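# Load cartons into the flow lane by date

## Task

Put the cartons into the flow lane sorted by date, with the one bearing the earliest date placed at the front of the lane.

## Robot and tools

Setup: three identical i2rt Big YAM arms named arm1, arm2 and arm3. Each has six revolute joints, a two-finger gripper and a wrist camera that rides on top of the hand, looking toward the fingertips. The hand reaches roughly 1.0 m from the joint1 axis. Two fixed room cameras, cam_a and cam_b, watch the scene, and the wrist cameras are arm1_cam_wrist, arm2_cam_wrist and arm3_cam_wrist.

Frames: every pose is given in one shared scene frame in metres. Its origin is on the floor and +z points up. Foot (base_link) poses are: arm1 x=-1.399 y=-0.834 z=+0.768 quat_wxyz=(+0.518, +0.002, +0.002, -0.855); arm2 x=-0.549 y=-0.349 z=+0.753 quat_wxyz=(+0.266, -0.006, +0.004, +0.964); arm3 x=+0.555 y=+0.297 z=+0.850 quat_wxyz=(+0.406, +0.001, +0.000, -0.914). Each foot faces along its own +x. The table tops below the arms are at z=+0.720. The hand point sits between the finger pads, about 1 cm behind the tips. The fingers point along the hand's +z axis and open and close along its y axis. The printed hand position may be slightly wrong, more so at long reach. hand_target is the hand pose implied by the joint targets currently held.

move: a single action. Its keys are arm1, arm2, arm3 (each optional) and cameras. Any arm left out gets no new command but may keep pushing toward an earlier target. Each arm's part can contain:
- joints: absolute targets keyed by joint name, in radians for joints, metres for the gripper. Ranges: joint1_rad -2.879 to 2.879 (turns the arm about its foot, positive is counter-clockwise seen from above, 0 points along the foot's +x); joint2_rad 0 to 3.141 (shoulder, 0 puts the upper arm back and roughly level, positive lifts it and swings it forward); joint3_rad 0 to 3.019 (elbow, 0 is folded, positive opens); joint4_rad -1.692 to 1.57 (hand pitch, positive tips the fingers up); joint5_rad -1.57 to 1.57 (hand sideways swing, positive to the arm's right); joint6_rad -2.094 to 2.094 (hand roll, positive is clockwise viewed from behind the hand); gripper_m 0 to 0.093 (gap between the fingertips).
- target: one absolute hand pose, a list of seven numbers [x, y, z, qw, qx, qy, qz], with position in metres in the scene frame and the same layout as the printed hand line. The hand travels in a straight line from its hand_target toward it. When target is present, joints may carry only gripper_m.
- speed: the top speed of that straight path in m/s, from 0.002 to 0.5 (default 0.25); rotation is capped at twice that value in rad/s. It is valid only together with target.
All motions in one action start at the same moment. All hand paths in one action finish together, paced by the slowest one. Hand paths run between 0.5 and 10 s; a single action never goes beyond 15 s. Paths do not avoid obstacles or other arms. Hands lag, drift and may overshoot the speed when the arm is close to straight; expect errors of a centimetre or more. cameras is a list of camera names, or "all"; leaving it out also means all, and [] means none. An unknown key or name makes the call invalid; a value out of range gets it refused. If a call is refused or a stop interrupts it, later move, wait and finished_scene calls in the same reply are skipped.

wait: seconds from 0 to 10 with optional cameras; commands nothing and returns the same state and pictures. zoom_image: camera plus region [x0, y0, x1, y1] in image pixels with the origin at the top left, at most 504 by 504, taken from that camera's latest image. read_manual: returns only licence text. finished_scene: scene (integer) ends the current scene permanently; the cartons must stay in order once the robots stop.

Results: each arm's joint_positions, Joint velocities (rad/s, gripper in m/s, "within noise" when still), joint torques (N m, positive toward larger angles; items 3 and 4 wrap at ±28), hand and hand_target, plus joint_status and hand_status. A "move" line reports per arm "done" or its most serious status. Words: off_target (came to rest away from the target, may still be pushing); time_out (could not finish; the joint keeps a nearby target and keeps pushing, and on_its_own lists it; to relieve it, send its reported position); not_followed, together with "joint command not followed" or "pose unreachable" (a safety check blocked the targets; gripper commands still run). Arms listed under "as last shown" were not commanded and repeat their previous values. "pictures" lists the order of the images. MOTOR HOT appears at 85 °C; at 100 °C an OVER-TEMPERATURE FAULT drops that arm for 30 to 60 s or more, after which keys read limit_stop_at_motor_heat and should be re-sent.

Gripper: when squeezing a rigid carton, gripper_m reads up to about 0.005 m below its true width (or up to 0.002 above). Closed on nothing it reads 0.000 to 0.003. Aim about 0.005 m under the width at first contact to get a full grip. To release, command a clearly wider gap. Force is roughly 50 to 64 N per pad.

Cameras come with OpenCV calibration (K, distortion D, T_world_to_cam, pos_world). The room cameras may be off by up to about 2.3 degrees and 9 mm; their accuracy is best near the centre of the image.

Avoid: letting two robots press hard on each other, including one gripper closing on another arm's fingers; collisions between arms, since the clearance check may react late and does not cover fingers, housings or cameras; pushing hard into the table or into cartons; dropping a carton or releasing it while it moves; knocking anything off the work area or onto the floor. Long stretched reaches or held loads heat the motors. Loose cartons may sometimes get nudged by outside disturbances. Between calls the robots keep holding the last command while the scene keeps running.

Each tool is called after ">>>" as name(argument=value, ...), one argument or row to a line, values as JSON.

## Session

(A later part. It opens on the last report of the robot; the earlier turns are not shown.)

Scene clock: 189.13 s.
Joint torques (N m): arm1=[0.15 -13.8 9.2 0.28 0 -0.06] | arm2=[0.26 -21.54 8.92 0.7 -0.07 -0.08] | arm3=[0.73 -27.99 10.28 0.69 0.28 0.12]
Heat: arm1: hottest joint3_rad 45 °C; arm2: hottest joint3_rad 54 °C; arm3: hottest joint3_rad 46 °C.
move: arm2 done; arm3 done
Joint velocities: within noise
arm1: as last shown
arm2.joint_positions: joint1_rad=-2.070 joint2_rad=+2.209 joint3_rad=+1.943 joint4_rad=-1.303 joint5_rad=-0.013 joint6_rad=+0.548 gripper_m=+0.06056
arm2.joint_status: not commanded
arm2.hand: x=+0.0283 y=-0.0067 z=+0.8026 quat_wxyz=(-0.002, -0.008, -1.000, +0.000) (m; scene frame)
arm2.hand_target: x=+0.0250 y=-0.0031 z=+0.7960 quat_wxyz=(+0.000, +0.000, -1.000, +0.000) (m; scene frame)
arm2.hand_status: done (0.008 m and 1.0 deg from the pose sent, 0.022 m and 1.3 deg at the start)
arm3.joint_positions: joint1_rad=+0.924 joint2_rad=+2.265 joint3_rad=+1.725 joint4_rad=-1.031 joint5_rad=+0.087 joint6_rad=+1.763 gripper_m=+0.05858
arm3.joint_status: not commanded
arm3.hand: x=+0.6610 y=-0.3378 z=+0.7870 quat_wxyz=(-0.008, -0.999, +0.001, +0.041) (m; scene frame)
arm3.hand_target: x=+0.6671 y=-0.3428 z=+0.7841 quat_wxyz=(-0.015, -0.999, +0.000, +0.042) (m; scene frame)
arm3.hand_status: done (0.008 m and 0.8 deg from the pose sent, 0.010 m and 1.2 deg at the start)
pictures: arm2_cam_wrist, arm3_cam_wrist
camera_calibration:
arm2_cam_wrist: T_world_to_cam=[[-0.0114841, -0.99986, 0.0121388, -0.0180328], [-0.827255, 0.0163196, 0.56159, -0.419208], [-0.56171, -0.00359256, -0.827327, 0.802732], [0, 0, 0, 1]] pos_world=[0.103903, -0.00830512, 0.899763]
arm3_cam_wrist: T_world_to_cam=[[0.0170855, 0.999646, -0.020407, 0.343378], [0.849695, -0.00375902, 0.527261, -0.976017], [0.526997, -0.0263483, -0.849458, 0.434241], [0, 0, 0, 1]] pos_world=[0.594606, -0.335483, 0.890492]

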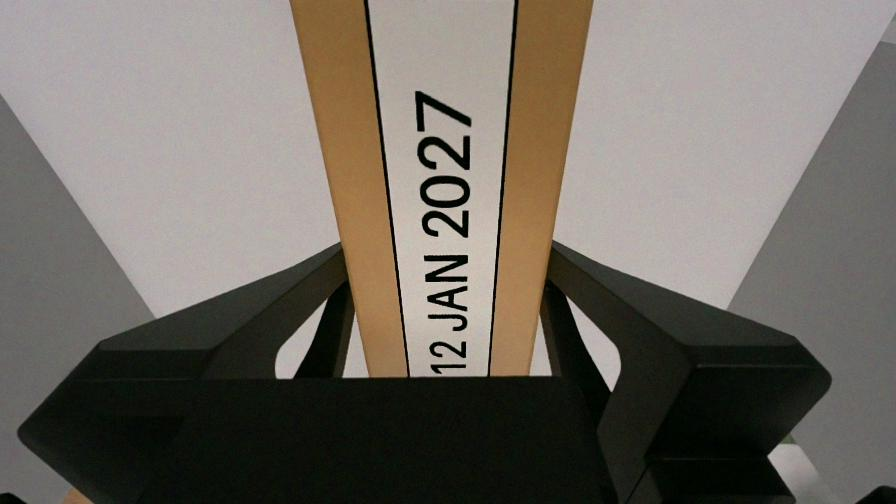

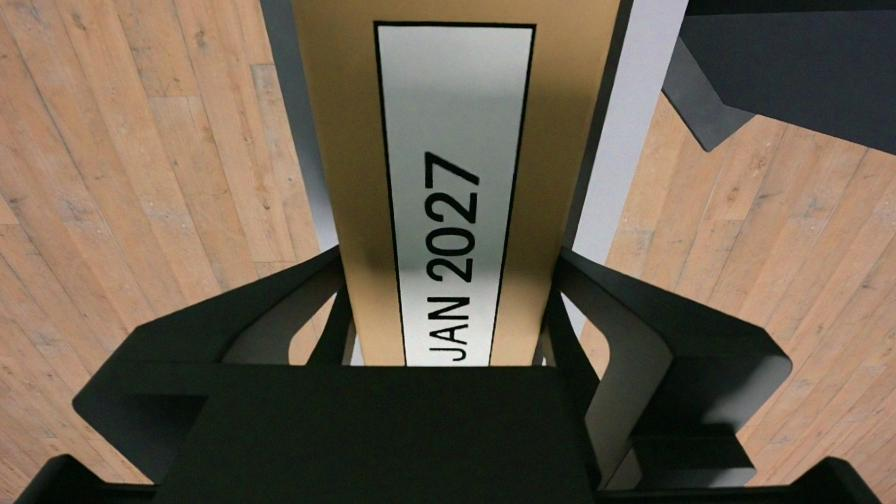

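>>> move(
  arm2={"target": [0.025, -0.003, 0.783, 0, 0, -1, 0], "speed": 0.08},
  arm3={"joints": {"joint4_rad": -1.062}},
  cameras=["arm2_cam_wrist", "arm3_cam_wrist"],
)

>>> move(
  arm3={"joints": {"joint2_rad": 2.272}},
  cameras=["arm3_cam_wrist"],
)

Scene clock: 210.23 s.
Joint torques (N m): arm1=[0.21 -13.8 9.18 0.28 0 -0.06] | arm2=[0.21 -20.78 8.42 0.79 -0.04 -0.1] | arm3=[0.62 -27.99 10.28 -0.29 0.27 0.12]
Heat: arm1: hottest joint3_rad 45 °C; arm2: hottest joint3_rad 54 °C; arm3: hottest joint3_rad 45 °C.
move: arm2 off_target; arm3 done
Joint velocities: within noise
arm1: as last shown
arm2.joint_positions: joint1_rad=-2.070 joint2_rad=+2.209 joint3_rad=+1.933 joint4_rad=-1.277 joint5_rad=-0.013 joint6_rad=+0.548 gripper_m=+0.06056
arm2.joint_status: not commanded
arm2.hand: x=+0.0308 y=-0.0053 z=+0.7989 quat_wxyz=(-0.009, -0.008, -1.000, -0.004) (m; scene frame)
arm2.hand_target: x=+0.0248 y=-0.0033 z=+0.7831 quat_wxyz=(+0.000, +0.000, -1.000, +0.000) (m; scene frame)
arm2.hand_status: off_target (0.017 m and 1.5 deg from the pose sent, 0.020 m and 1.0 deg at the start)
arm3.joint_positions: joint1_rad=+0.924 joint2_rad=+2.265 joint3_rad=+1.725 joint4_rad=-1.047 joint5_rad=+0.087 joint6_rad=+1.763 gripper_m=+0.05858
arm3.joint_status: all done
arm3.hand: x=+0.6603 y=-0.3339 z=+0.7870 quat_wxyz=(+0.000, -0.999, +0.001, +0.043) (m; scene frame)
arm3.hand_target: x=+0.6650 y=-0.3326 z=+0.7842 quat_wxyz=(+0.006, -0.999, -0.001, +0.046) (m; scene frame)
arm3.hand_status: not commanded
pictures: arm2_cam_wrist, arm3_cam_wrist
camera_calibration:
arm2_cam_wrist: T_world_to_cam=[[-0.0113202, -0.999928, 0.00399086, -0.0100885], [-0.834718, 0.0116472, 0.550555, -0.406101], [-0.550561, 0.00290114, -0.83479, 0.806828], [0, 0, 0, 1]] pos_world=[0.105114, -0.00769853, 0.897153]
arm3_cam_wrist: T_world_to_cam=[[0.0173782, 0.999838, -0.00473479, 0.327022], [0.851282, -0.0123121, 0.524564, -0.977167], [0.52442, -0.0131466, -0.851358, 0.442308], [0, 0, 0, 1]] pos_world=[0.594206, -0.333185, 0.890698]

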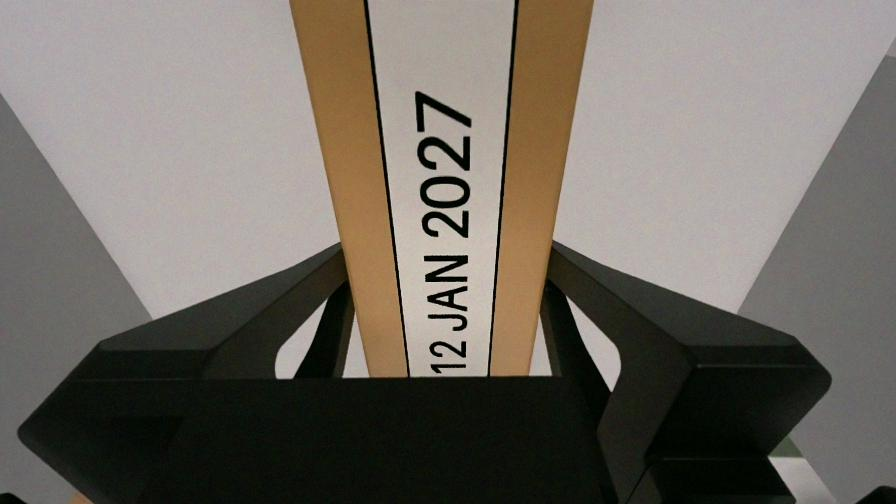

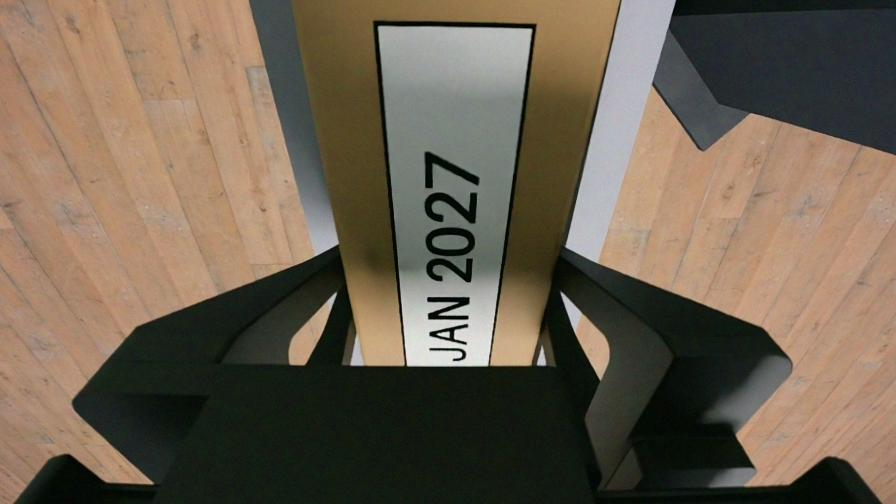

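Scene clock: 210.57 s.
Joint torques (N m): arm1=[0.15 -13.8 9.21 0.28 0 -0.06] | arm2=[0.26 -20.6 8.42 0.76 -0.05 -0.11] | arm3=[0.67 -28.34 10.26 -0.27 0.28 0.12]
Heat: arm1: hottest joint3_rad 45 °C; arm2: hottest joint3_rad 54 °C; arm3: hottest joint3_rad 45 °C.
move: arm3 done
Joint velocities: within noise
arm1, arm2: as last shown
arm2.hand: x=+0.0309 y=-0.0053 z=+0.7989 quat_wxyz=(-0.009, -0.008, -1.000, -0.005) (m; scene frame)
arm3.joint_positions: joint1_rad=+0.924 joint2_rad=+2.265 joint3_rad=+1.725 joint4_rad=-1.047 joint5_rad=+0.087 joint6_rad=+1.763 gripper_m=+0.05858
arm3.joint_status: all done
arm3.hand: x=+0.6603 y=-0.3339 z=+0.7870 quat_wxyz=(+0.000, -0.999, +0.001, +0.043) (m; scene frame)
arm3.hand_target: x=+0.6651 y=-0.3333 z=+0.7864 quat_wxyz=(+0.004, -0.999, -0.001, +0.045) (m; scene frame)
arm3.hand_status: not commanded
pictures: arm3_cam_wrist
camera_calibration:
arm3_cam_wrist: T_world_to_cam=[[0.0173782, 0.999838, -0.00473479, 0.327022], [0.851282, -0.0123121, 0.524564, -0.977167], [0.52442, -0.0131466, -0.851358, 0.442308], [0, 0, 0, 1]] pos_world=[0.594206, -0.333185, 0.890698]

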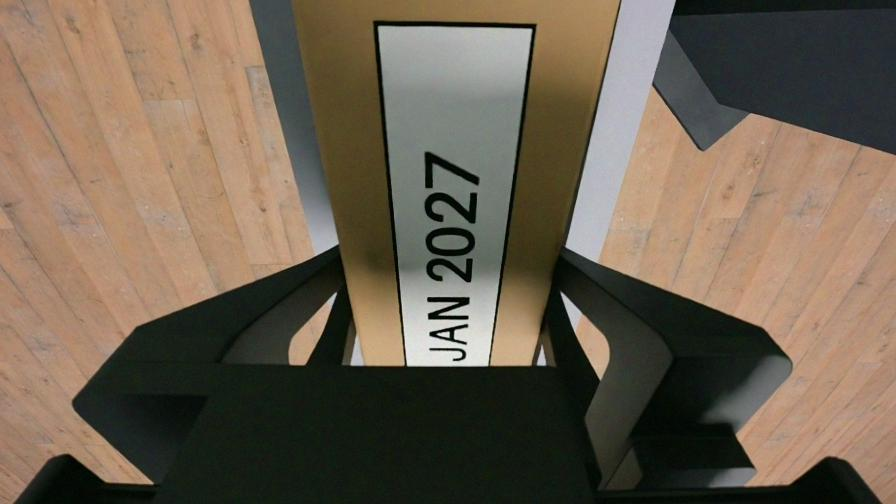

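>>> move(
  arm2={"target": [0.02, -0.003, 0.771, 0, 0, -1, 0], "speed": 0.1},
  arm3={"joints": {"joint2_rad": 2.292}},
  cameras=[],
)

>>> move(
  arm3={"joints": {"gripper_m": 0.07}},
  cameras=["arm3_cam_wrist"],
)

Scene clock: 214.17 s.
Joint torques (N m): arm1=[0.15 -13.74 9.2 0.29 0 -0.05] | arm2=[0.5 -19.84 7.43 1.01 -0.04 -0.07] | arm3=[0.73 -26.81 10.28 -0.34 0.27 0.13]
Heat: arm1: hottest joint3_rad 45 °C; arm2: hottest joint3_rad 53 °C; arm3: hottest joint3_rad 45 °C.
move: arm2 off_target; arm3 done
Joint velocities: within noise
arm1: as last shown
arm2.joint_positions: joint1_rad=-2.070 joint2_rad=+2.199 joint3_rad=+1.911 joint4_rad=-1.251 joint5_rad=-0.013 joint6_rad=+0.548 gripper_m=+0.06056
arm2.joint_status: not commanded
arm2.hand: x=+0.0302 y=-0.0051 z=+0.7972 quat_wxyz=(-0.015, -0.007, -1.000, -0.008) (m; scene frame)
arm2.hand_target: x=+0.0195 y=-0.0034 z=+0.7716 quat_wxyz=(+0.000, +0.000, -1.000, +0.000) (m; scene frame)
arm2.hand_status: off_target (0.028 m and 2.1 deg from the pose sent, 0.030 m and 1.5 deg at the start)
arm3.joint_positions: joint1_rad=+0.924 joint2_rad=+2.266 joint3_rad=+1.725 joint4_rad=-1.047 joint5_rad=+0.087 joint6_rad=+1.763 gripper_m=+0.05858
arm3.joint_status: all done
arm3.hand: x=+0.6602 y=-0.3336 z=+0.7860 quat_wxyz=(+0.000, -0.999, +0.001, +0.043) (m; scene frame)
arm3.hand_target: x=+0.6644 y=-0.3293 z=+0.7739 quat_wxyz=(+0.014, -0.999, -0.001, +0.047) (m; scene frame)
arm3.hand_status: not commanded
pictures: none
No camera images: "cameras" was empty.

Scene clock: 214.67 s.
Joint torques (N m): arm1=[0.21 -13.8 9.2 0.29 0 -0.05] | arm2=[0.44 -19.9 7.36 1.11 -0.04 -0.07] | arm3=[0.73 -26.75 10.18 -0.14 0.26 0.11]
Heat: arm1: hottest joint3_rad 45 °C; arm2: hottest joint3_rad 53 °C; arm3: hottest joint3_rad 45 °C.
move: arm3 done
Joint velocities: within noise
arm1, arm2: as last shown
arm2.hand: x=+0.0303 y=-0.0050 z=+0.7972 quat_wxyz=(-0.015, -0.007, -1.000, -0.008) (m; scene frame)
arm2.hand_target: x=+0.0196 y=-0.0034 z=+0.7716 quat_wxyz=(+0.000, +0.000, -1.000, +0.000) (m; scene frame)
arm3.joint_positions: joint1_rad=+0.924 joint2_rad=+2.266 joint3_rad=+1.725 joint4_rad=-1.052 joint5_rad=+0.087 joint6_rad=+1.763 gripper_m=+0.06985
arm3.joint_status: all done
arm3.hand: x=+0.6599 y=-0.3325 z=+0.7861 quat_wxyz=(+0.003, -0.999, +0.001, +0.044) (m; scene frame)
arm3.hand_target: x=+0.6644 y=-0.3293 z=+0.7741 quat_wxyz=(+0.014, -0.999, -0.001, +0.047) (m; scene frame)
arm3.hand_status: not commanded
pictures: arm3_cam_wrist
camera_calibration:
arm3_cam_wrist: T_world_to_cam=[[0.01779, 0.999841, 0.001547, 0.32039], [0.85212, -0.015971, 0.523103, -0.976982], [0.523044, -0.0079878, -0.852268, 0.445086], [0, 0, 0, 1]] pos_world=[0.594007, -0.332387, 0.889899]

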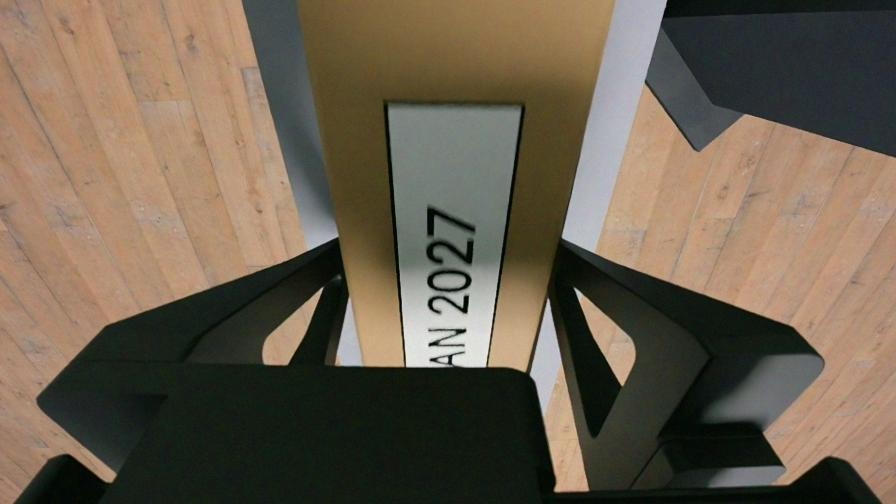

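>>> move(
  arm2={"joints": {"gripper_m": 0.09}},
  arm3={"joints": {"gripper_m": 0.09}},
  cameras=["arm3_cam_wrist"],
)

>>> move(
  arm2={"target": [0.027, -0.006, 0.94, 0, 0, -1, 0], "speed": 0.35},
  arm3={"target": [0.66, -0.335, 0.91, 0, -0.999, 0, 0.0436], "speed": 0.3},
  cameras=["arm3_cam_wrist"],
)

>>> move(
  arm2={"target": [-0.32, -0.015, 0.95, 0, 0, -1, 0], "speed": 0.45},
  arm3={"joints": {"joint1_rad": 0.12, "joint2_rad": 1.25, "joint3_rad": 0.92, "joint4_rad": -1.22, "joint5_rad": 0, "joint6_rad": 0.956}},
  cameras=[],
)

>>> move(
  arm2={"joints": {"joint1_rad": 1.275, "joint2_rad": 1.345, "joint3_rad": 1.03, "joint4_rad": -1.248, "joint5_rad": 0, "joint6_rad": 1.398}},
  arm3={"target": [-0.006, -0.012, 0.86, 0, -1, 0, 0], "speed": 0.4},
  cameras=["arm2_cam_wrist", "arm3_cam_wrist"],
)

Scene clock: 222.53 s.
Joint torques (N m): arm1=[0.21 -13.8 9.21 0.28 0 -0.05] | arm2=[0.5 -19.49 8.2 0.8 -0.03 -0.06] | arm3=[0.79 -26.7 10.22 -0.14 0.27 0.12]
Heat: arm1: hottest joint3_rad 45 °C; arm2: hottest joint3_rad 52 °C; arm3: hottest joint3_rad 45 °C.
move: arm2 done; arm3 done
Joint velocities: within noise
arm1: as last shown
arm2.joint_positions: joint1_rad=-2.070 joint2_rad=+2.199 joint3_rad=+1.900 joint4_rad=-1.244 joint5_rad=-0.013 joint6_rad=+0.548 gripper_m=+0.08987
arm2.joint_status: all done
arm2.hand: x=+0.0281 y=-0.0063 z=+0.7928 quat_wxyz=(-0.013, -0.008, -1.000, -0.007) (m; scene frame)
arm2.hand_target: x=+0.0194 y=-0.0035 z=+0.7715 quat_wxyz=(+0.000, +0.000, -1.000, +0.000) (m; scene frame)
arm2.hand_status: not commanded
arm3.joint_positions: joint1_rad=+0.924 joint2_rad=+2.266 joint3_rad=+1.725 joint4_rad=-1.052 joint5_rad=+0.087 joint6_rad=+1.763 gripper_m=+0.08987
arm3.joint_status: all done
arm3.hand: x=+0.6599 y=-0.3325 z=+0.7861 quat_wxyz=(+0.003, -0.999, +0.001, +0.044) (m; scene frame)
arm3.hand_target: x=+0.6644 y=-0.3293 z=+0.7741 quat_wxyz=(+0.014, -0.999, -0.001, +0.047) (m; scene frame)
arm3.hand_status: not commanded
pictures: arm3_cam_wrist
camera_calibration:
arm3_cam_wrist: T_world_to_cam=[[0.01779, 0.999841, 0.001547, 0.32039], [0.85212, -0.015971, 0.523103, -0.976982], [0.523044, -0.0079878, -0.852268, 0.445086], [0, 0, 0, 1]] pos_world=[0.594007, -0.332387, 0.889899]

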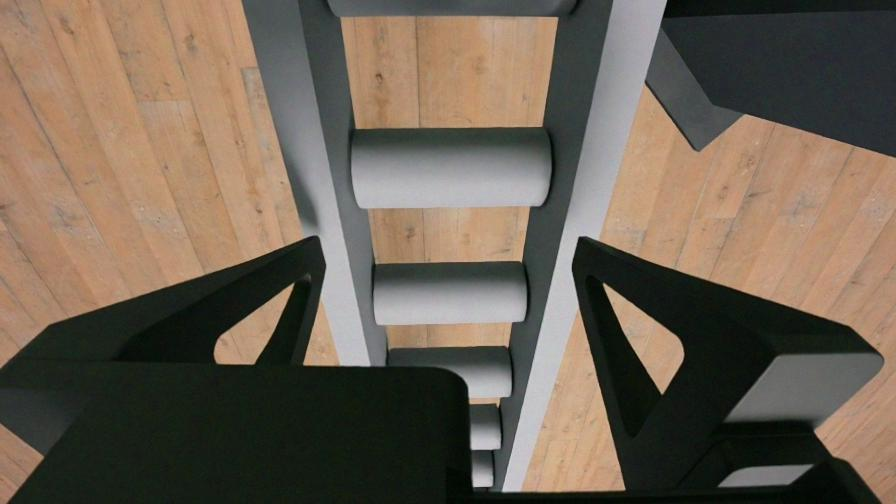

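Scene clock: 224.23 s.
Joint torques (N m): arm1=[0.21 -13.8 9.21 0.29 0 -0.05] | arm2=[-0.38 -20.37 14.69 -0.2 0.03 -0.12] | arm3=[0.21 -25.47 12.9 -0.1 0.2 0.04]
Heat: arm1: hottest joint3_rad 45 °C; arm2: hottest joint3_rad 52 °C; arm3: hottest joint3_rad 45 °C.
move: arm2 off_target; arm3 done
Joint velocities: within noise
arm1: as last shown
arm2.joint_positions: joint1_rad=-2.070 joint2_rad=+2.140 joint3_rad=+2.160 joint4_rad=-1.624 joint5_rad=-0.015 joint6_rad=+0.542 gripper_m=+0.08995
arm2.joint_status: not commanded
arm2.hand: x=+0.0145 y=-0.0118 z=+0.9292 quat_wxyz=(+0.013, -0.005, -1.000, +0.008) (m; scene frame)
arm2.hand_target: x=+0.0263 y=-0.0065 z=+0.9400 quat_wxyz=(-0.001, +0.000, -1.000, +0.000) (m; scene frame)
arm2.hand_status: off_target (0.018 m and 1.9 deg from the pose sent, 0.147 m and 1.9 deg at the start; pose on its path clipped on 5 of 51 steps)
arm3.joint_positions: joint1_rad=+0.924 joint2_rad=+2.098 joint3_rad=+1.803 joint4_rad=-1.282 joint5_rad=+0.087 joint6_rad=+1.763 gripper_m=+0.08991
arm3.joint_status: not commanded
arm3.hand: x=+0.6590 y=-0.3291 z=+0.9173 quat_wxyz=(-0.005, -0.999, +0.001, +0.042) (m; scene frame)
arm3.hand_target: x=+0.6600 y=-0.3347 z=+0.9100 quat_wxyz=(+0.000, -0.999, +0.000, +0.043) (m; scene frame)
arm3.hand_status: done (0.009 m and 0.6 deg from the pose sent, 0.124 m and 0.3 deg at the start)
pictures: arm3_cam_wrist
camera_calibration:
arm3_cam_wrist: T_world_to_cam=[[0.0178135, 0.999741, -0.0141403, 0.331078], [0.850538, -0.00771725, 0.525856, -1.04363], [0.525611, -0.0213942, -0.850456, 0.549722], [0, 0, 0, 1]] pos_world=[0.592806, -0.327285, 1.02099]

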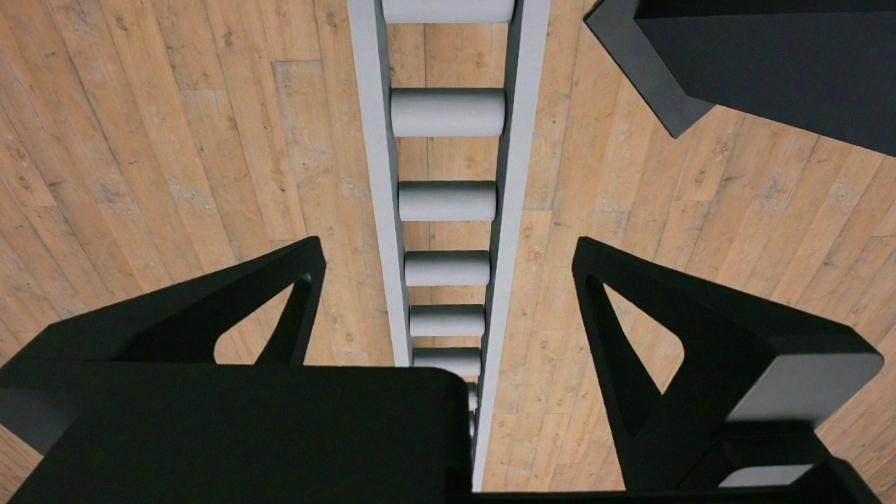

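Scene clock: 226.20 s.
Joint torques (N m): arm1=[0.15 -13.74 9.2 0.28 0 -0.05] | arm2=[0.32 -10.05 8.32 0.72 0.11 0.06] | arm3=[-0.67 -12.16 10.48 0.39 0.02 -0.02]
Heat: arm1: hottest joint3_rad 45 °C; arm2: hottest joint3_rad 52 °C; arm3: hottest joint3_rad 45 °C.
move: arm2 done; arm3 done
Joint velocities: within noise
arm1.joint_positions: joint1_rad=+1.007 joint2_rad=+1.451 joint3_rad=+1.396 joint4_rad=-1.420 joint5_rad=+0.001 joint6_rad=+0.009 gripper_m=+0.08995
arm1.joint_status: not commanded
arm1.hand: x=-1.1746 y=-1.2239 z=+1.0150 quat_wxyz=(-0.041, -0.502, -0.863, +0.022) (m; scene frame)
arm1.hand_target: x=-1.1765 y=-1.2261 z=+1.0169 quat_wxyz=(-0.043, -0.502, -0.864, +0.022) (m; scene frame)
arm1.hand_status: not commanded
arm2.joint_positions: joint1_rad=-1.651 joint2_rad=+1.407 joint3_rad=+1.241 joint4_rad=-1.391 joint5_rad=-0.016 joint6_rad=+0.947 gripper_m=+0.08995
arm2.joint_status: not commanded
arm2.hand: x=-0.3160 y=-0.0137 z=+0.9578 quat_wxyz=(-0.002, +0.002, -1.000, -0.005) (m; scene frame)
arm2.hand_target: x=-0.3200 y=-0.0150 z=+0.9501 quat_wxyz=(+0.000, +0.000, -1.000, +0.000) (m; scene frame)
arm2.hand_status: done (0.009 m and 0.7 deg from the pose sent, 0.335 m and 1.9 deg at the start)
arm3.joint_positions: joint1_rad=+0.130 joint2_rad=+1.257 joint3_rad=+0.919 joint4_rad=-1.220 joint5_rad=+0.003 joint6_rad=+0.965 gripper_m=+0.08992
arm3.joint_status: all done
arm3.hand: x=+0.3642 y=+0.0239 z=+0.9891 quat_wxyz=(-0.005, -1.000, -0.001, +0.004) (m; scene frame)
arm3.hand_target: x=+0.3617 y=+0.0255 z=+0.9914 quat_wxyz=(-0.008, -1.000, +0.000, +0.005) (m; scene frame)
arm3.hand_status: not commanded
pictures: none
No camera images: "cameras" was empty.

Scene clock: 228.63 s.
Joint torques (N m): arm1=[0.26 -13.8 9.18 0.31 0 -0.05] | arm2=[0.38 -8.59 8.05 0.16 0.1 0.07] | arm3=[0.26 -25.35 13.7 -0.02 0 -0.04]
Heat: arm1: hottest joint3_rad 45 °C; arm2: hottest joint3_rad 52 °C; arm3: hottest joint3_rad 45 °C.
move: arm2 done; arm3 off_target
Joint velocities: within noise
arm1: as last shown
arm2.joint_positions: joint1_rad=+1.269 joint2_rad=+1.345 joint3_rad=+1.049 joint4_rad=-1.245 joint5_rad=+0.000 joint6_rad=+1.387 gripper_m=+0.08999
arm2.joint_status: all done
arm2.hand: x=-0.8307 y=-0.5975 z=+0.9110 quat_wxyz=(+0.017, +0.946, -0.323, -0.001) (m; scene frame)
arm2.hand_target: x=-0.8235 y=-0.5941 z=+0.9040 quat_wxyz=(+0.007, +0.946, -0.325, +0.004) (m; scene frame)
arm2.hand_status: not commanded
arm3.joint_positions: joint1_rad=-0.331 joint2_rad=+2.129 joint3_rad=+1.712 joint4_rad=-1.152 joint5_rad=+0.003 joint6_rad=+0.514 gripper_m=+0.08992
arm3.joint_status: not commanded
arm3.hand: x=+0.0029 y=-0.0064 z=+0.8644 quat_wxyz=(+0.001, -1.000, +0.005, +0.001) (m; scene frame)
arm3.hand_target: x=-0.0056 y=-0.0119 z=+0.8599 quat_wxyz=(+0.000, -1.000, +0.000, +0.000) (m; scene frame)
arm3.hand_status: off_target (0.011 m and 0.5 deg from the pose sent, 0.394 m and 0.7 deg at the start; pose on its path clipped on 13 of 73 steps)
pictures: arm2_cam_wrist, arm3_cam_wrist
camera_calibration:
arm2_cam_wrist: T_world_to_cam=[[0.607236, 0.794258, -0.0204611, 0.995699], [0.658149, -0.488416, 0.572965, -0.259045], [0.445089, -0.361391, -0.819324, 1.02311], [0, 0, 0, 1]] pos_world=[-0.889507, -0.547621, 1.00705]
arm3_cam_wrist: T_world_to_cam=[[0.024921, 0.999689, -0.000759096, 0.00781482], [0.803767, -0.0195854, 0.594621, -0.514491], [0.594421, -0.0154287, -0.804006, 0.816154], [0, 0, 0, 1]] pos_world=[-0.0718029, -0.00529673, 0.962126]

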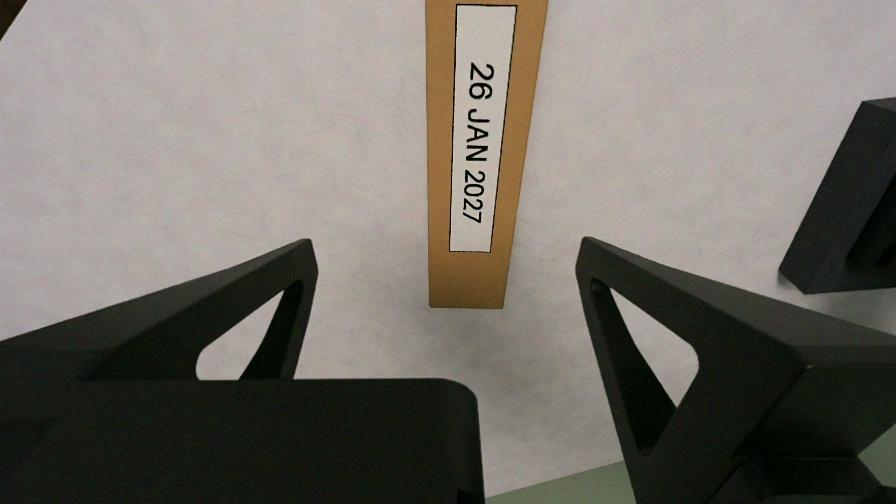

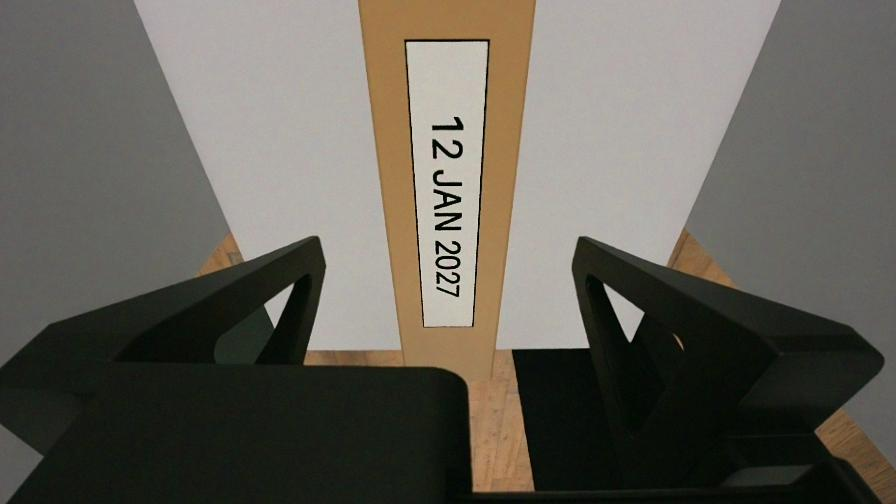

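>>> move(
  arm2={"target": [-0.8108, -0.5888, 0.758, 0, 0.943, -0.332, 0], "speed": 0.22},
  arm3={"target": [-0.003, -0.0077, 0.786, 0, -1, 0, 0], "speed": 0.2},
  cameras=["arm2_cam_wrist", "arm3_cam_wrist"],
)

Scene clock: 243.43 s.
Joint torques (N m): arm1=[0.21 -13.8 9.21 0.29 0 -0.05] | arm2=[0.73 -8 6.64 0.75 0.14 0.12] | arm3=[-0.32 -26.29 9.87 0.73 -0.01 -0.03]
Heat: arm1: hottest joint3_rad 45 °C; arm2: hottest joint3_rad 50 °C; arm3: hottest joint3_rad 45 °C.
move: arm2 done; arm3 off_target
Joint velocities: within noise
arm1: as last shown
arm2.joint_positions: joint1_rad=+1.277 joint2_rad=+1.521 joint3_rad=+0.795 joint4_rad=-0.831 joint5_rad=+0.013 joint6_rad=+1.415 gripper_m=+0.08999
arm2.joint_status: not commanded
arm2.hand: x=-0.8168 y=-0.5890 z=+0.7659 quat_wxyz=(+0.007, +0.943, -0.332, -0.003) (m; scene frame)
arm2.hand_target: x=-0.8108 y=-0.5886 z=+0.7582 quat_wxyz=(+0.000, +0.943, -0.332, +0.000) (m; scene frame)
arm2.hand_status: done (0.010 m and 0.8 deg from the pose sent, 0.154 m and 2.3 deg at the start)
arm3.joint_positions: joint1_rad=-0.331 joint2_rad=+2.215 joint3_rad=+1.681 joint4_rad=-1.023 joint5_rad=+0.003 joint6_rad=+0.510 gripper_m=+0.08992
arm3.joint_status: not commanded
arm3.hand: x=-0.0023 y=-0.0093 z=+0.8012 quat_wxyz=(-0.002, -1.000, +0.003, +0.006) (m; scene frame)
arm3.hand_target: x=-0.0025 y=-0.0076 z=+0.7861 quat_wxyz=(+0.000, -1.000, +0.000, +0.000) (m; scene frame)
arm3.hand_status: off_target (0.015 m and 0.8 deg from the pose sent, 0.079 m and 0.5 deg at the start)
pictures: arm2_cam_wrist, arm3_cam_wrist
camera_calibration:
arm2_cam_wrist: T_world_to_cam=[[0.62266, 0.782491, -0.00156853, 0.968741], [0.646268, -0.513129, 0.564833, -0.198928], [0.441172, -0.352713, -0.825203, 0.907507], [0, 0, 0, 1]] pos_world=[-0.875002, -0.540017, 0.862758]
arm3_cam_wrist: T_world_to_cam=[[0.0211018, 0.999754, -0.00689743, 0.0157959], [0.810161, -0.0130567, 0.586061, -0.465953], [0.585827, -0.017955, -0.810237, 0.773379], [0, 0, 0, 1]] pos_world=[-0.0759029, -0.0079898, 0.899806]

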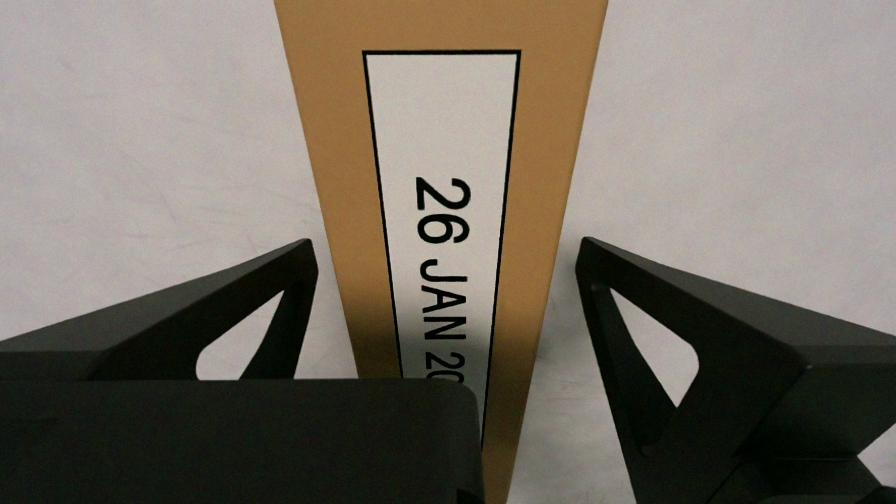

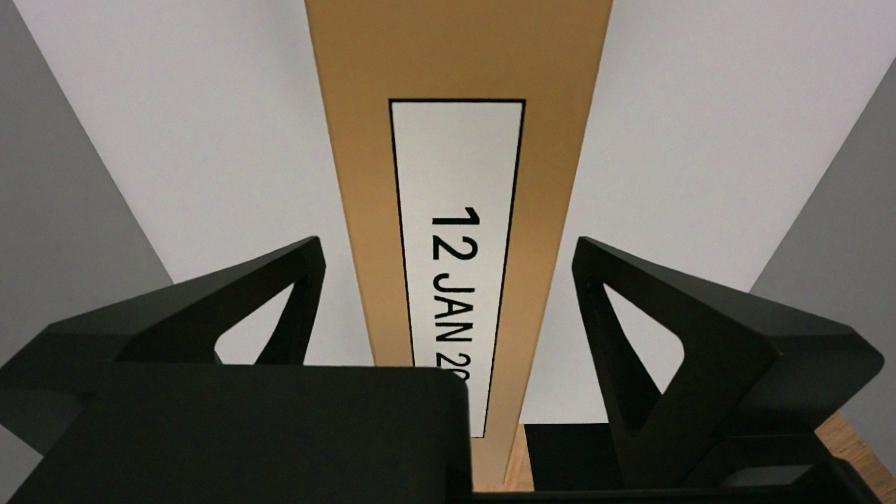

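>>> move(
  arm2={"joints": {"gripper_m": 0.056}},
  arm3={"target": [-0.003, -0.0077, 0.776, 0, -1, 0, 0], "speed": 0.2},
  cameras=[],
)

>>> move(
  arm2={"target": [-0.8108, -0.5888, 0.91, 0, 0.943, -0.332, 0], "speed": 0.3},
  arm3={"joints": {"gripper_m": 0.056}},
  cameras=["arm2_cam_wrist", "arm3_cam_wrist"],
)

>>> move(
  arm3={"target": [0, -0.005, 0.93, 0, -1, 0, 0], "speed": 0.35},
  cameras=[],
)

Scene clock: 252.90 s.
Joint torques (N m): arm1=[0.21 -13.8 9.22 0.28 0 -0.06] | arm2=[0.79 -8 6.65 0.66 0.13 0.1] | arm3=[-0.26 -25.17 9.42 0.75 -0.02 -0.04]
Heat: arm1: hottest joint3_rad 45 °C; arm2: hottest joint3_rad 50 °C; arm3: hottest joint3_rad 45 °C.
move: arm2 off_target; arm3 off_target
Joint velocities: within noise
arm1: as last shown
arm2.joint_positions: joint1_rad=+1.278 joint2_rad=+1.521 joint3_rad=+0.795 joint4_rad=-0.829 joint5_rad=+0.014 joint6_rad=+1.415 gripper_m=+0.06079
arm2.joint_status: gripper_m off_target (ended at +0.06082, target +0.05600)
arm2.hand: x=-0.8170 y=-0.5893 z=+0.7659 quat_wxyz=(+0.007, +0.943, -0.332, -0.003) (m; scene frame)
arm2.hand_target: x=-0.8108 y=-0.5886 z=+0.7582 quat_wxyz=(+0.000, +0.943, -0.332, +0.000) (m; scene frame)
arm2.hand_status: not commanded
arm3.joint_positions: joint1_rad=-0.331 joint2_rad=+2.220 joint3_rad=+1.681 joint4_rad=-1.005 joint5_rad=+0.003 joint6_rad=+0.510 gripper_m=+0.08992
arm3.joint_status: not commanded
arm3.hand: x=-0.0054 y=-0.0110 z=+0.7985 quat_wxyz=(-0.005, -1.000, +0.003, +0.012) (m; scene frame)
arm3.hand_target: x=-0.0022 y=-0.0074 z=+0.7764 quat_wxyz=(+0.000, -1.000, +0.000, +0.000) (m; scene frame)
arm3.hand_status: off_target (0.023 m and 1.5 deg from the pose sent, 0.025 m and 0.8 deg at the start)
pictures: none
No camera images: "cameras" was empty.

Scene clock: 254.33 s.
Joint torques (N m): arm1=[0.15 -13.74 9.21 0.28 0 -0.05] | arm2=[0.73 -7.18 14.67 -0.35 0.07 0.1] | arm3=[-0.15 -25.35 9.43 0.81 -0.04 -0.02]
Heat: arm1: hottest joint3_rad 45 °C; arm2: hottest joint3_rad 50 °C; arm3: hottest joint3_rad 45 °C.
move: arm2 off_target; arm3 done
Joint velocities: within noise
arm1: as last shown
arm2.joint_positions: joint1_rad=+1.284 joint2_rad=+1.307 joint3_rad=+0.940 joint4_rad=-1.265 joint5_rad=+0.014 joint6_rad=+1.421 gripper_m=+0.06079
arm2.joint_status: not commanded
arm2.hand: x=-0.7945 y=-0.5690 z=+0.8847 quat_wxyz=(-0.027, +0.943, -0.332, +0.015) (m; scene frame)
arm2.hand_target: x=-0.8095 y=-0.5876 z=+0.9100 quat_wxyz=(+0.001, +0.943, -0.332, +0.000) (m; scene frame)
arm2.hand_status: off_target (0.036 m and 3.5 deg from the pose sent, 0.144 m and 0.9 deg at the start)
arm3.joint_positions: joint1_rad=-0.331 joint2_rad=+2.220 joint3_rad=+1.681 joint4_rad=-1.005 joint5_rad=+0.003 joint6_rad=+0.510 gripper_m=+0.05852
arm3.joint_status: all done
arm3.hand: x=-0.0054 y=-0.0109 z=+0.7985 quat_wxyz=(-0.005, -1.000, +0.002, +0.012) (m; scene frame)
arm3.hand_target: x=-0.0022 y=-0.0074 z=+0.7764 quat_wxyz=(+0.000, -1.000, +0.000, +0.000) (m; scene frame)
arm3.hand_status: not commanded
pictures: arm2_cam_wrist, arm3_cam_wrist
camera_calibration:
arm2_cam_wrist: T_world_to_cam=[[0.620063, 0.781145, 0.0730399, 0.870507], [0.615368, -0.541987, 0.572339, -0.317746], [0.486666, -0.30994, -0.816758, 1.05579], [0, 0, 0, 1]] pos_world=[-0.858057, -0.524974, 0.980603]
arm3_cam_wrist: T_world_to_cam=[[0.0205843, 0.999703, -0.0130249, 0.0223817], [0.816833, -0.00930397, 0.576799, -0.454434], [0.576506, -0.0225121, -0.816782, 0.778025], [0, 0, 0, 1]] pos_world=[-0.0778009, -0.00908804, 0.897886]

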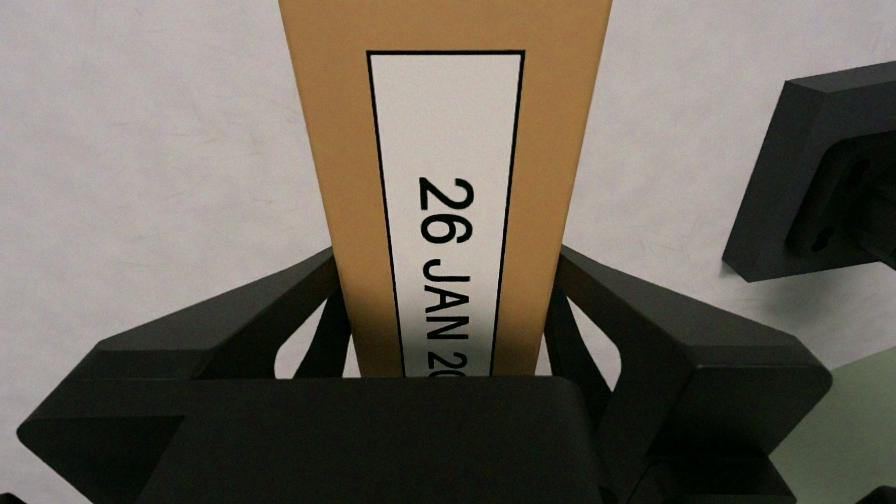

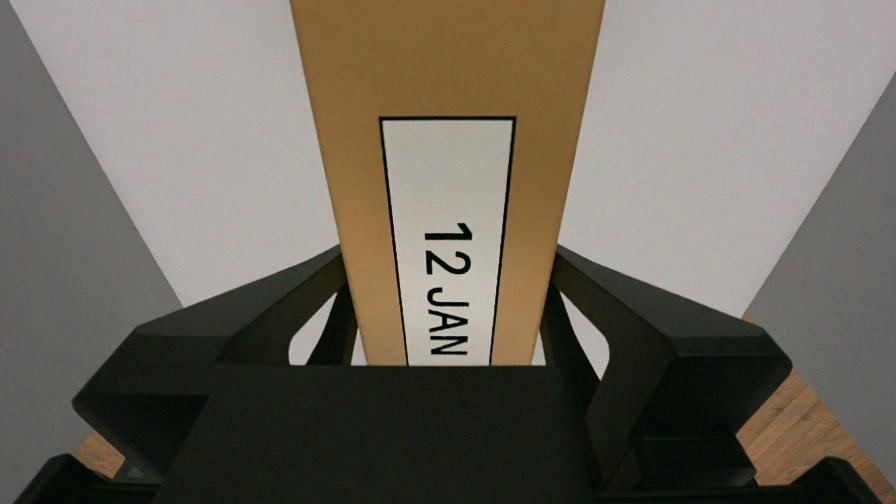

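Scene clock: 255.80 s.
Joint torques (N m): arm1=[0.21 -13.74 9.18 0.28 0 -0.05] | arm2=[0.73 -7.53 14.67 -0.34 0.07 0.09] | arm3=[-0.38 -27.34 14.76 -0.1 -0.01 -0.02]
Heat: arm1: hottest joint3_rad 45 °C; arm2: hottest joint3_rad 50 °C; arm3: hottest joint3_rad 45 °C.
move: arm3 off_target
Joint velocities: within noise
arm1, arm2: as last shown
arm2.joint_positions: joint1_rad=+1.284 joint2_rad=+1.307 joint3_rad=+0.940 joint4_rad=-1.265 joint5_rad=+0.014 joint6_rad=+1.422 gripper_m=+0.06079
arm2.hand_target: x=-0.8095 y=-0.5877 z=+0.9101 quat_wxyz=(+0.001, +0.943, -0.332, +0.000) (m; scene frame)
arm3.joint_positions: joint1_rad=-0.331 joint2_rad=+2.069 joint3_rad=+1.746 joint4_rad=-1.281 joint5_rad=+0.003 joint6_rad=+0.509 gripper_m=+0.05850
arm3.joint_status: not commanded
arm3.hand: x=+0.0144 y=+0.0001 z=+0.9130 quat_wxyz=(+0.010, -1.000, +0.002, -0.015) (m; scene frame)
arm3.hand_target: x=+0.0007 y=-0.0047 z=+0.9302 quat_wxyz=(+0.000, -1.000, +0.000, +0.000) (m; scene frame)
arm3.hand_status: off_target (0.023 m and 2.0 deg from the pose sent, 0.132 m and 1.5 deg at the start; pose on its path clipped on 3 of 44 steps)
pictures: none
No camera images: "cameras" was empty.

>>> move(
  arm2={"joints": {"joint1_rad": -1.68, "joint2_rad": 1.452, "joint3_rad": 1.245, "joint4_rad": -1.301, "joint5_rad": 0, "joint6_rad": 0.923}},
  arm3={"target": [0.25, 0, 0.97, 0, -1, 0, 0], "speed": 0.35},
  cameras=[],
)

>>> move(
  arm2={"target": [0.025, -0.003, 0.895, 0, 0, -1, 0], "speed": 0.3},
  arm3={"joints": {"joint1_rad": 0.93, "joint2_rad": 2.135, "joint3_rad": 1.785, "joint4_rad": -1.155, "joint5_rad": 0.086, "joint6_rad": 1.759}},
  cameras=[],
)

>>> move(
  arm2={"target": [0.025, -0.003, 0.822, 0, 0, -1, 0], "speed": 0.15},
  arm3={"target": [0.667, -0.3445, 0.812, -0.0149, -0.9990, 0.0003, 0.0416], "speed": 0.15},
  cameras=["arm2_cam_wrist", "arm3_cam_wrist"],
)

Scene clock: 270.73 s.
Joint torques (N m): arm1=[0.15 -13.68 9.18 0.28 0 -0.05] | arm2=[-0.21 -12.69 13.37 -0.17 -0.01 -0.11] | arm3=[0.79 -18.26 10.67 0.47 0.14 0.15]
Heat: arm1: hottest joint3_rad 45 °C; arm2: hottest joint3_rad 55 °C; arm3: hottest joint3_rad 46 °C.
move: arm2 done; arm3 off_target
Joint velocities: within noise
arm1: as last shown
arm2.joint_positions: joint1_rad=-1.679 joint2_rad=+1.473 joint3_rad=+1.196 joint4_rad=-1.291 joint5_rad=+0.002 joint6_rad=+0.933 gripper_m=+0.06081
arm2.joint_status: all done
arm2.hand: x=-0.2958 y=-0.0126 z=+0.9154 quat_wxyz=(-0.006, -0.005, -1.000, +0.005) (m; scene frame)
arm2.hand_target: x=-0.2881 y=-0.0017 z=+0.9422 quat_wxyz=(-0.024, +0.000, -1.000, -0.019) (m; scene frame)
arm2.hand_status: not commanded
arm3.joint_positions: joint1_rad=-0.068 joint2_rad=+1.541 joint3_rad=+1.125 joint4_rad=-1.183 joint5_rad=+0.000 joint6_rad=+0.767 gripper_m=+0.05850
arm3.joint_status: not commanded
arm3.hand: x=+0.2515 y=+0.0053 z=+0.9604 quat_wxyz=(+0.010, -1.000, -0.001, -0.011) (m; scene frame)
arm3.hand_target: x=+0.2500 y=+0.0002 z=+0.9699 quat_wxyz=(+0.000, -1.000, +0.000, +0.000) (m; scene frame)
arm3.hand_status: off_target (0.011 m and 1.7 deg from the pose sent, 0.242 m and 2.0 deg at the start)
pictures: none
No camera images: "cameras" was empty.

Scene clock: 273.00 s.
Joint torques (N m): arm1=[0.15 -13.86 9.2 0.29 0 -0.05] | arm2=[0.03 -21.71 16.25 -0.34 -0.08 -0.13] | arm3=[0.5 -29.51 15.01 -0.01 0.14 0.16]
Heat: arm1: hottest joint3_rad 45 °C; arm2: hottest joint3_rad 55 °C; arm3: hottest joint3_rad 46 °C.
move: arm2 off_target; arm3 done
Joint velocities: within noise
arm1: as last shown
arm2.joint_positions: joint1_rad=-2.070 joint2_rad=+2.150 joint3_rad=+2.009 joint4_rad=-1.499 joint5_rad=-0.012 joint6_rad=+0.548 gripper_m=+0.06081
arm2.joint_status: not commanded
arm2.hand: x=+0.0069 y=-0.0181 z=+0.8658 quat_wxyz=(+0.028, -0.009, -0.999, +0.018) (m; scene frame)
arm2.hand_target: x=+0.0228 y=-0.0041 z=+0.8955 quat_wxyz=(-0.001, +0.000, -1.000, -0.001) (m; scene frame)
arm2.hand_status: off_target (0.037 m and 4.0 deg from the pose sent, 0.322 m and 1.1 deg at the start)
arm3.joint_positions: joint1_rad=+0.925 joint2_rad=+2.149 joint3_rad=+1.729 joint4_rad=-1.148 joint5_rad=+0.087 joint6_rad=+1.750 gripper_m=+0.05850
arm3.joint_status: all done
arm3.hand: x=+0.6599 y=-0.3290 z=+0.8595 quat_wxyz=(-0.009, -0.999, -0.005, +0.041) (m; scene frame)
arm3.hand_target: x=+0.6672 y=-0.3496 z=+0.8888 quat_wxyz=(-0.040, -0.999, -0.002, +0.035) (m; scene frame)
arm3.hand_status: not commanded
pictures: none
No camera images: "cameras" was empty.

Scene clock: 274.40 s.
Joint torques (N m): arm1=[0.21 -13.68 9.2 0.28 0 -0.05] | arm2=[0.21 -22.95 9.55 0.57 -0.09 -0.11] | arm3=[0.56 -29.74 11.62 0.49 0.25 0.14]
Heat: arm1: hottest joint3_rad 45 °C; arm2: hottest joint3_rad 55 °C; arm3: hottest joint3_rad 46 °C.
move: arm2 done; arm3 off_target
Joint velocities: within noise
arm1.joint_positions: joint1_rad=+1.007 joint2_rad=+1.451 joint3_rad=+1.396 joint4_rad=-1.420 joint5_rad=+0.001 joint6_rad=+0.009 gripper_m=+0.08995
arm1.joint_status: not commanded
arm1.hand: x=-1.1746 y=-1.2239 z=+1.0150 quat_wxyz=(-0.041, -0.502, -0.863, +0.022) (m; scene frame)
arm1.hand_target: x=-1.1765 y=-1.2261 z=+1.0169 quat_wxyz=(-0.043, -0.502, -0.864, +0.022) (m; scene frame)
arm1.hand_status: not commanded
arm2.joint_positions: joint1_rad=-2.070 joint2_rad=+2.205 joint3_rad=+1.972 joint4_rad=-1.356 joint5_rad=-0.012 joint6_rad=+0.548 gripper_m=+0.06081
arm2.joint_status: not commanded
arm2.hand: x=+0.0254 y=-0.0080 z=+0.8154 quat_wxyz=(+0.007, -0.008, -1.000, +0.005) (m; scene frame)
arm2.hand_target: x=+0.0249 y=-0.0029 z=+0.8219 quat_wxyz=(+0.000, +0.000, -1.000, +0.000) (m; scene frame)
arm2.hand_status: done (0.008 m and 1.4 deg from the pose sent, 0.050 m and 4.0 deg at the start)
arm3.joint_positions: joint1_rad=+0.925 joint2_rad=+2.249 joint3_rad=+1.729 joint4_rad=-1.080 joint5_rad=+0.087 joint6_rad=+1.760 gripper_m=+0.05850
arm3.joint_status: not commanded
arm3.hand: x=+0.6602 y=-0.3303 z=+0.7978 quat_wxyz=(+0.007, -0.999, -0.001, +0.045) (m; scene frame)
arm3.hand_target: x=+0.6670 y=-0.3440 z=+0.8124 quat_wxyz=(-0.015, -0.999, +0.000, +0.041) (m; scene frame)
arm3.hand_status: off_target (0.021 m and 2.5 deg from the pose sent, 0.050 m and 0.9 deg at the start)
pictures: arm2_cam_wrist, arm3_cam_wrist
camera_calibration:
arm2_cam_wrist: T_world_to_cam=[[-0.0115111, -0.99965, 0.0238187, -0.0291337], [-0.817012, 0.0231361, 0.576157, -0.440861], [-0.576506, -0.012828, -0.816992, 0.803654], [0, 0, 0, 1]] pos_world=[0.102788, -0.00861446, 0.911278]
arm3_cam_wrist: T_world_to_cam=[[0.0131864, 0.99987, 0.00924616, 0.315061], [0.853107, -0.0160732, 0.521488, -0.982693], [0.521569, 0.00101143, -0.853209, 0.459737], [0, 0, 0, 1]] pos_world=[0.594404, -0.33128, 0.901801]

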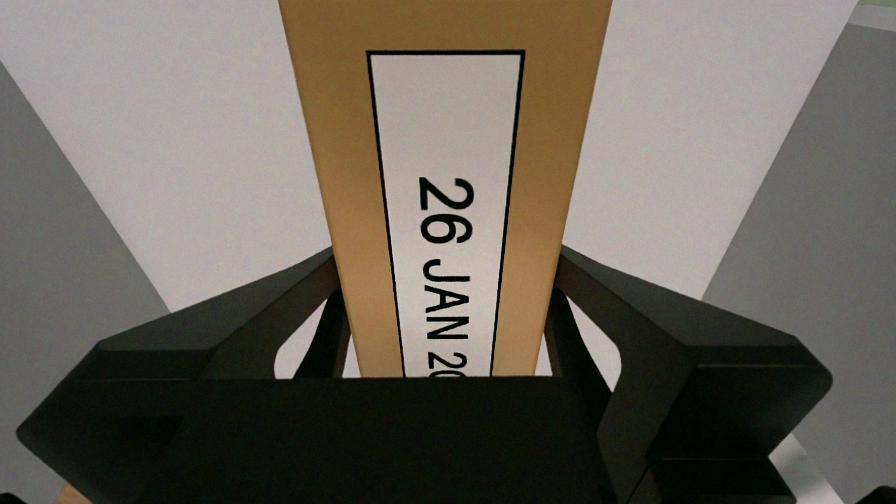

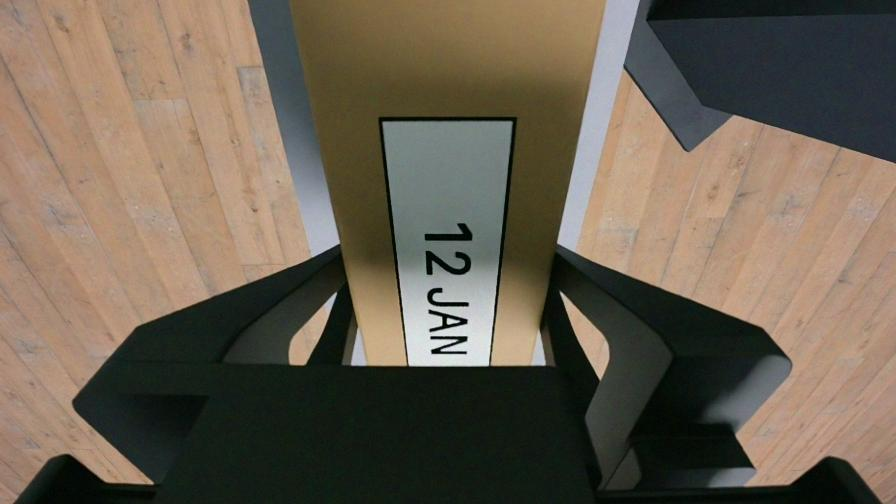

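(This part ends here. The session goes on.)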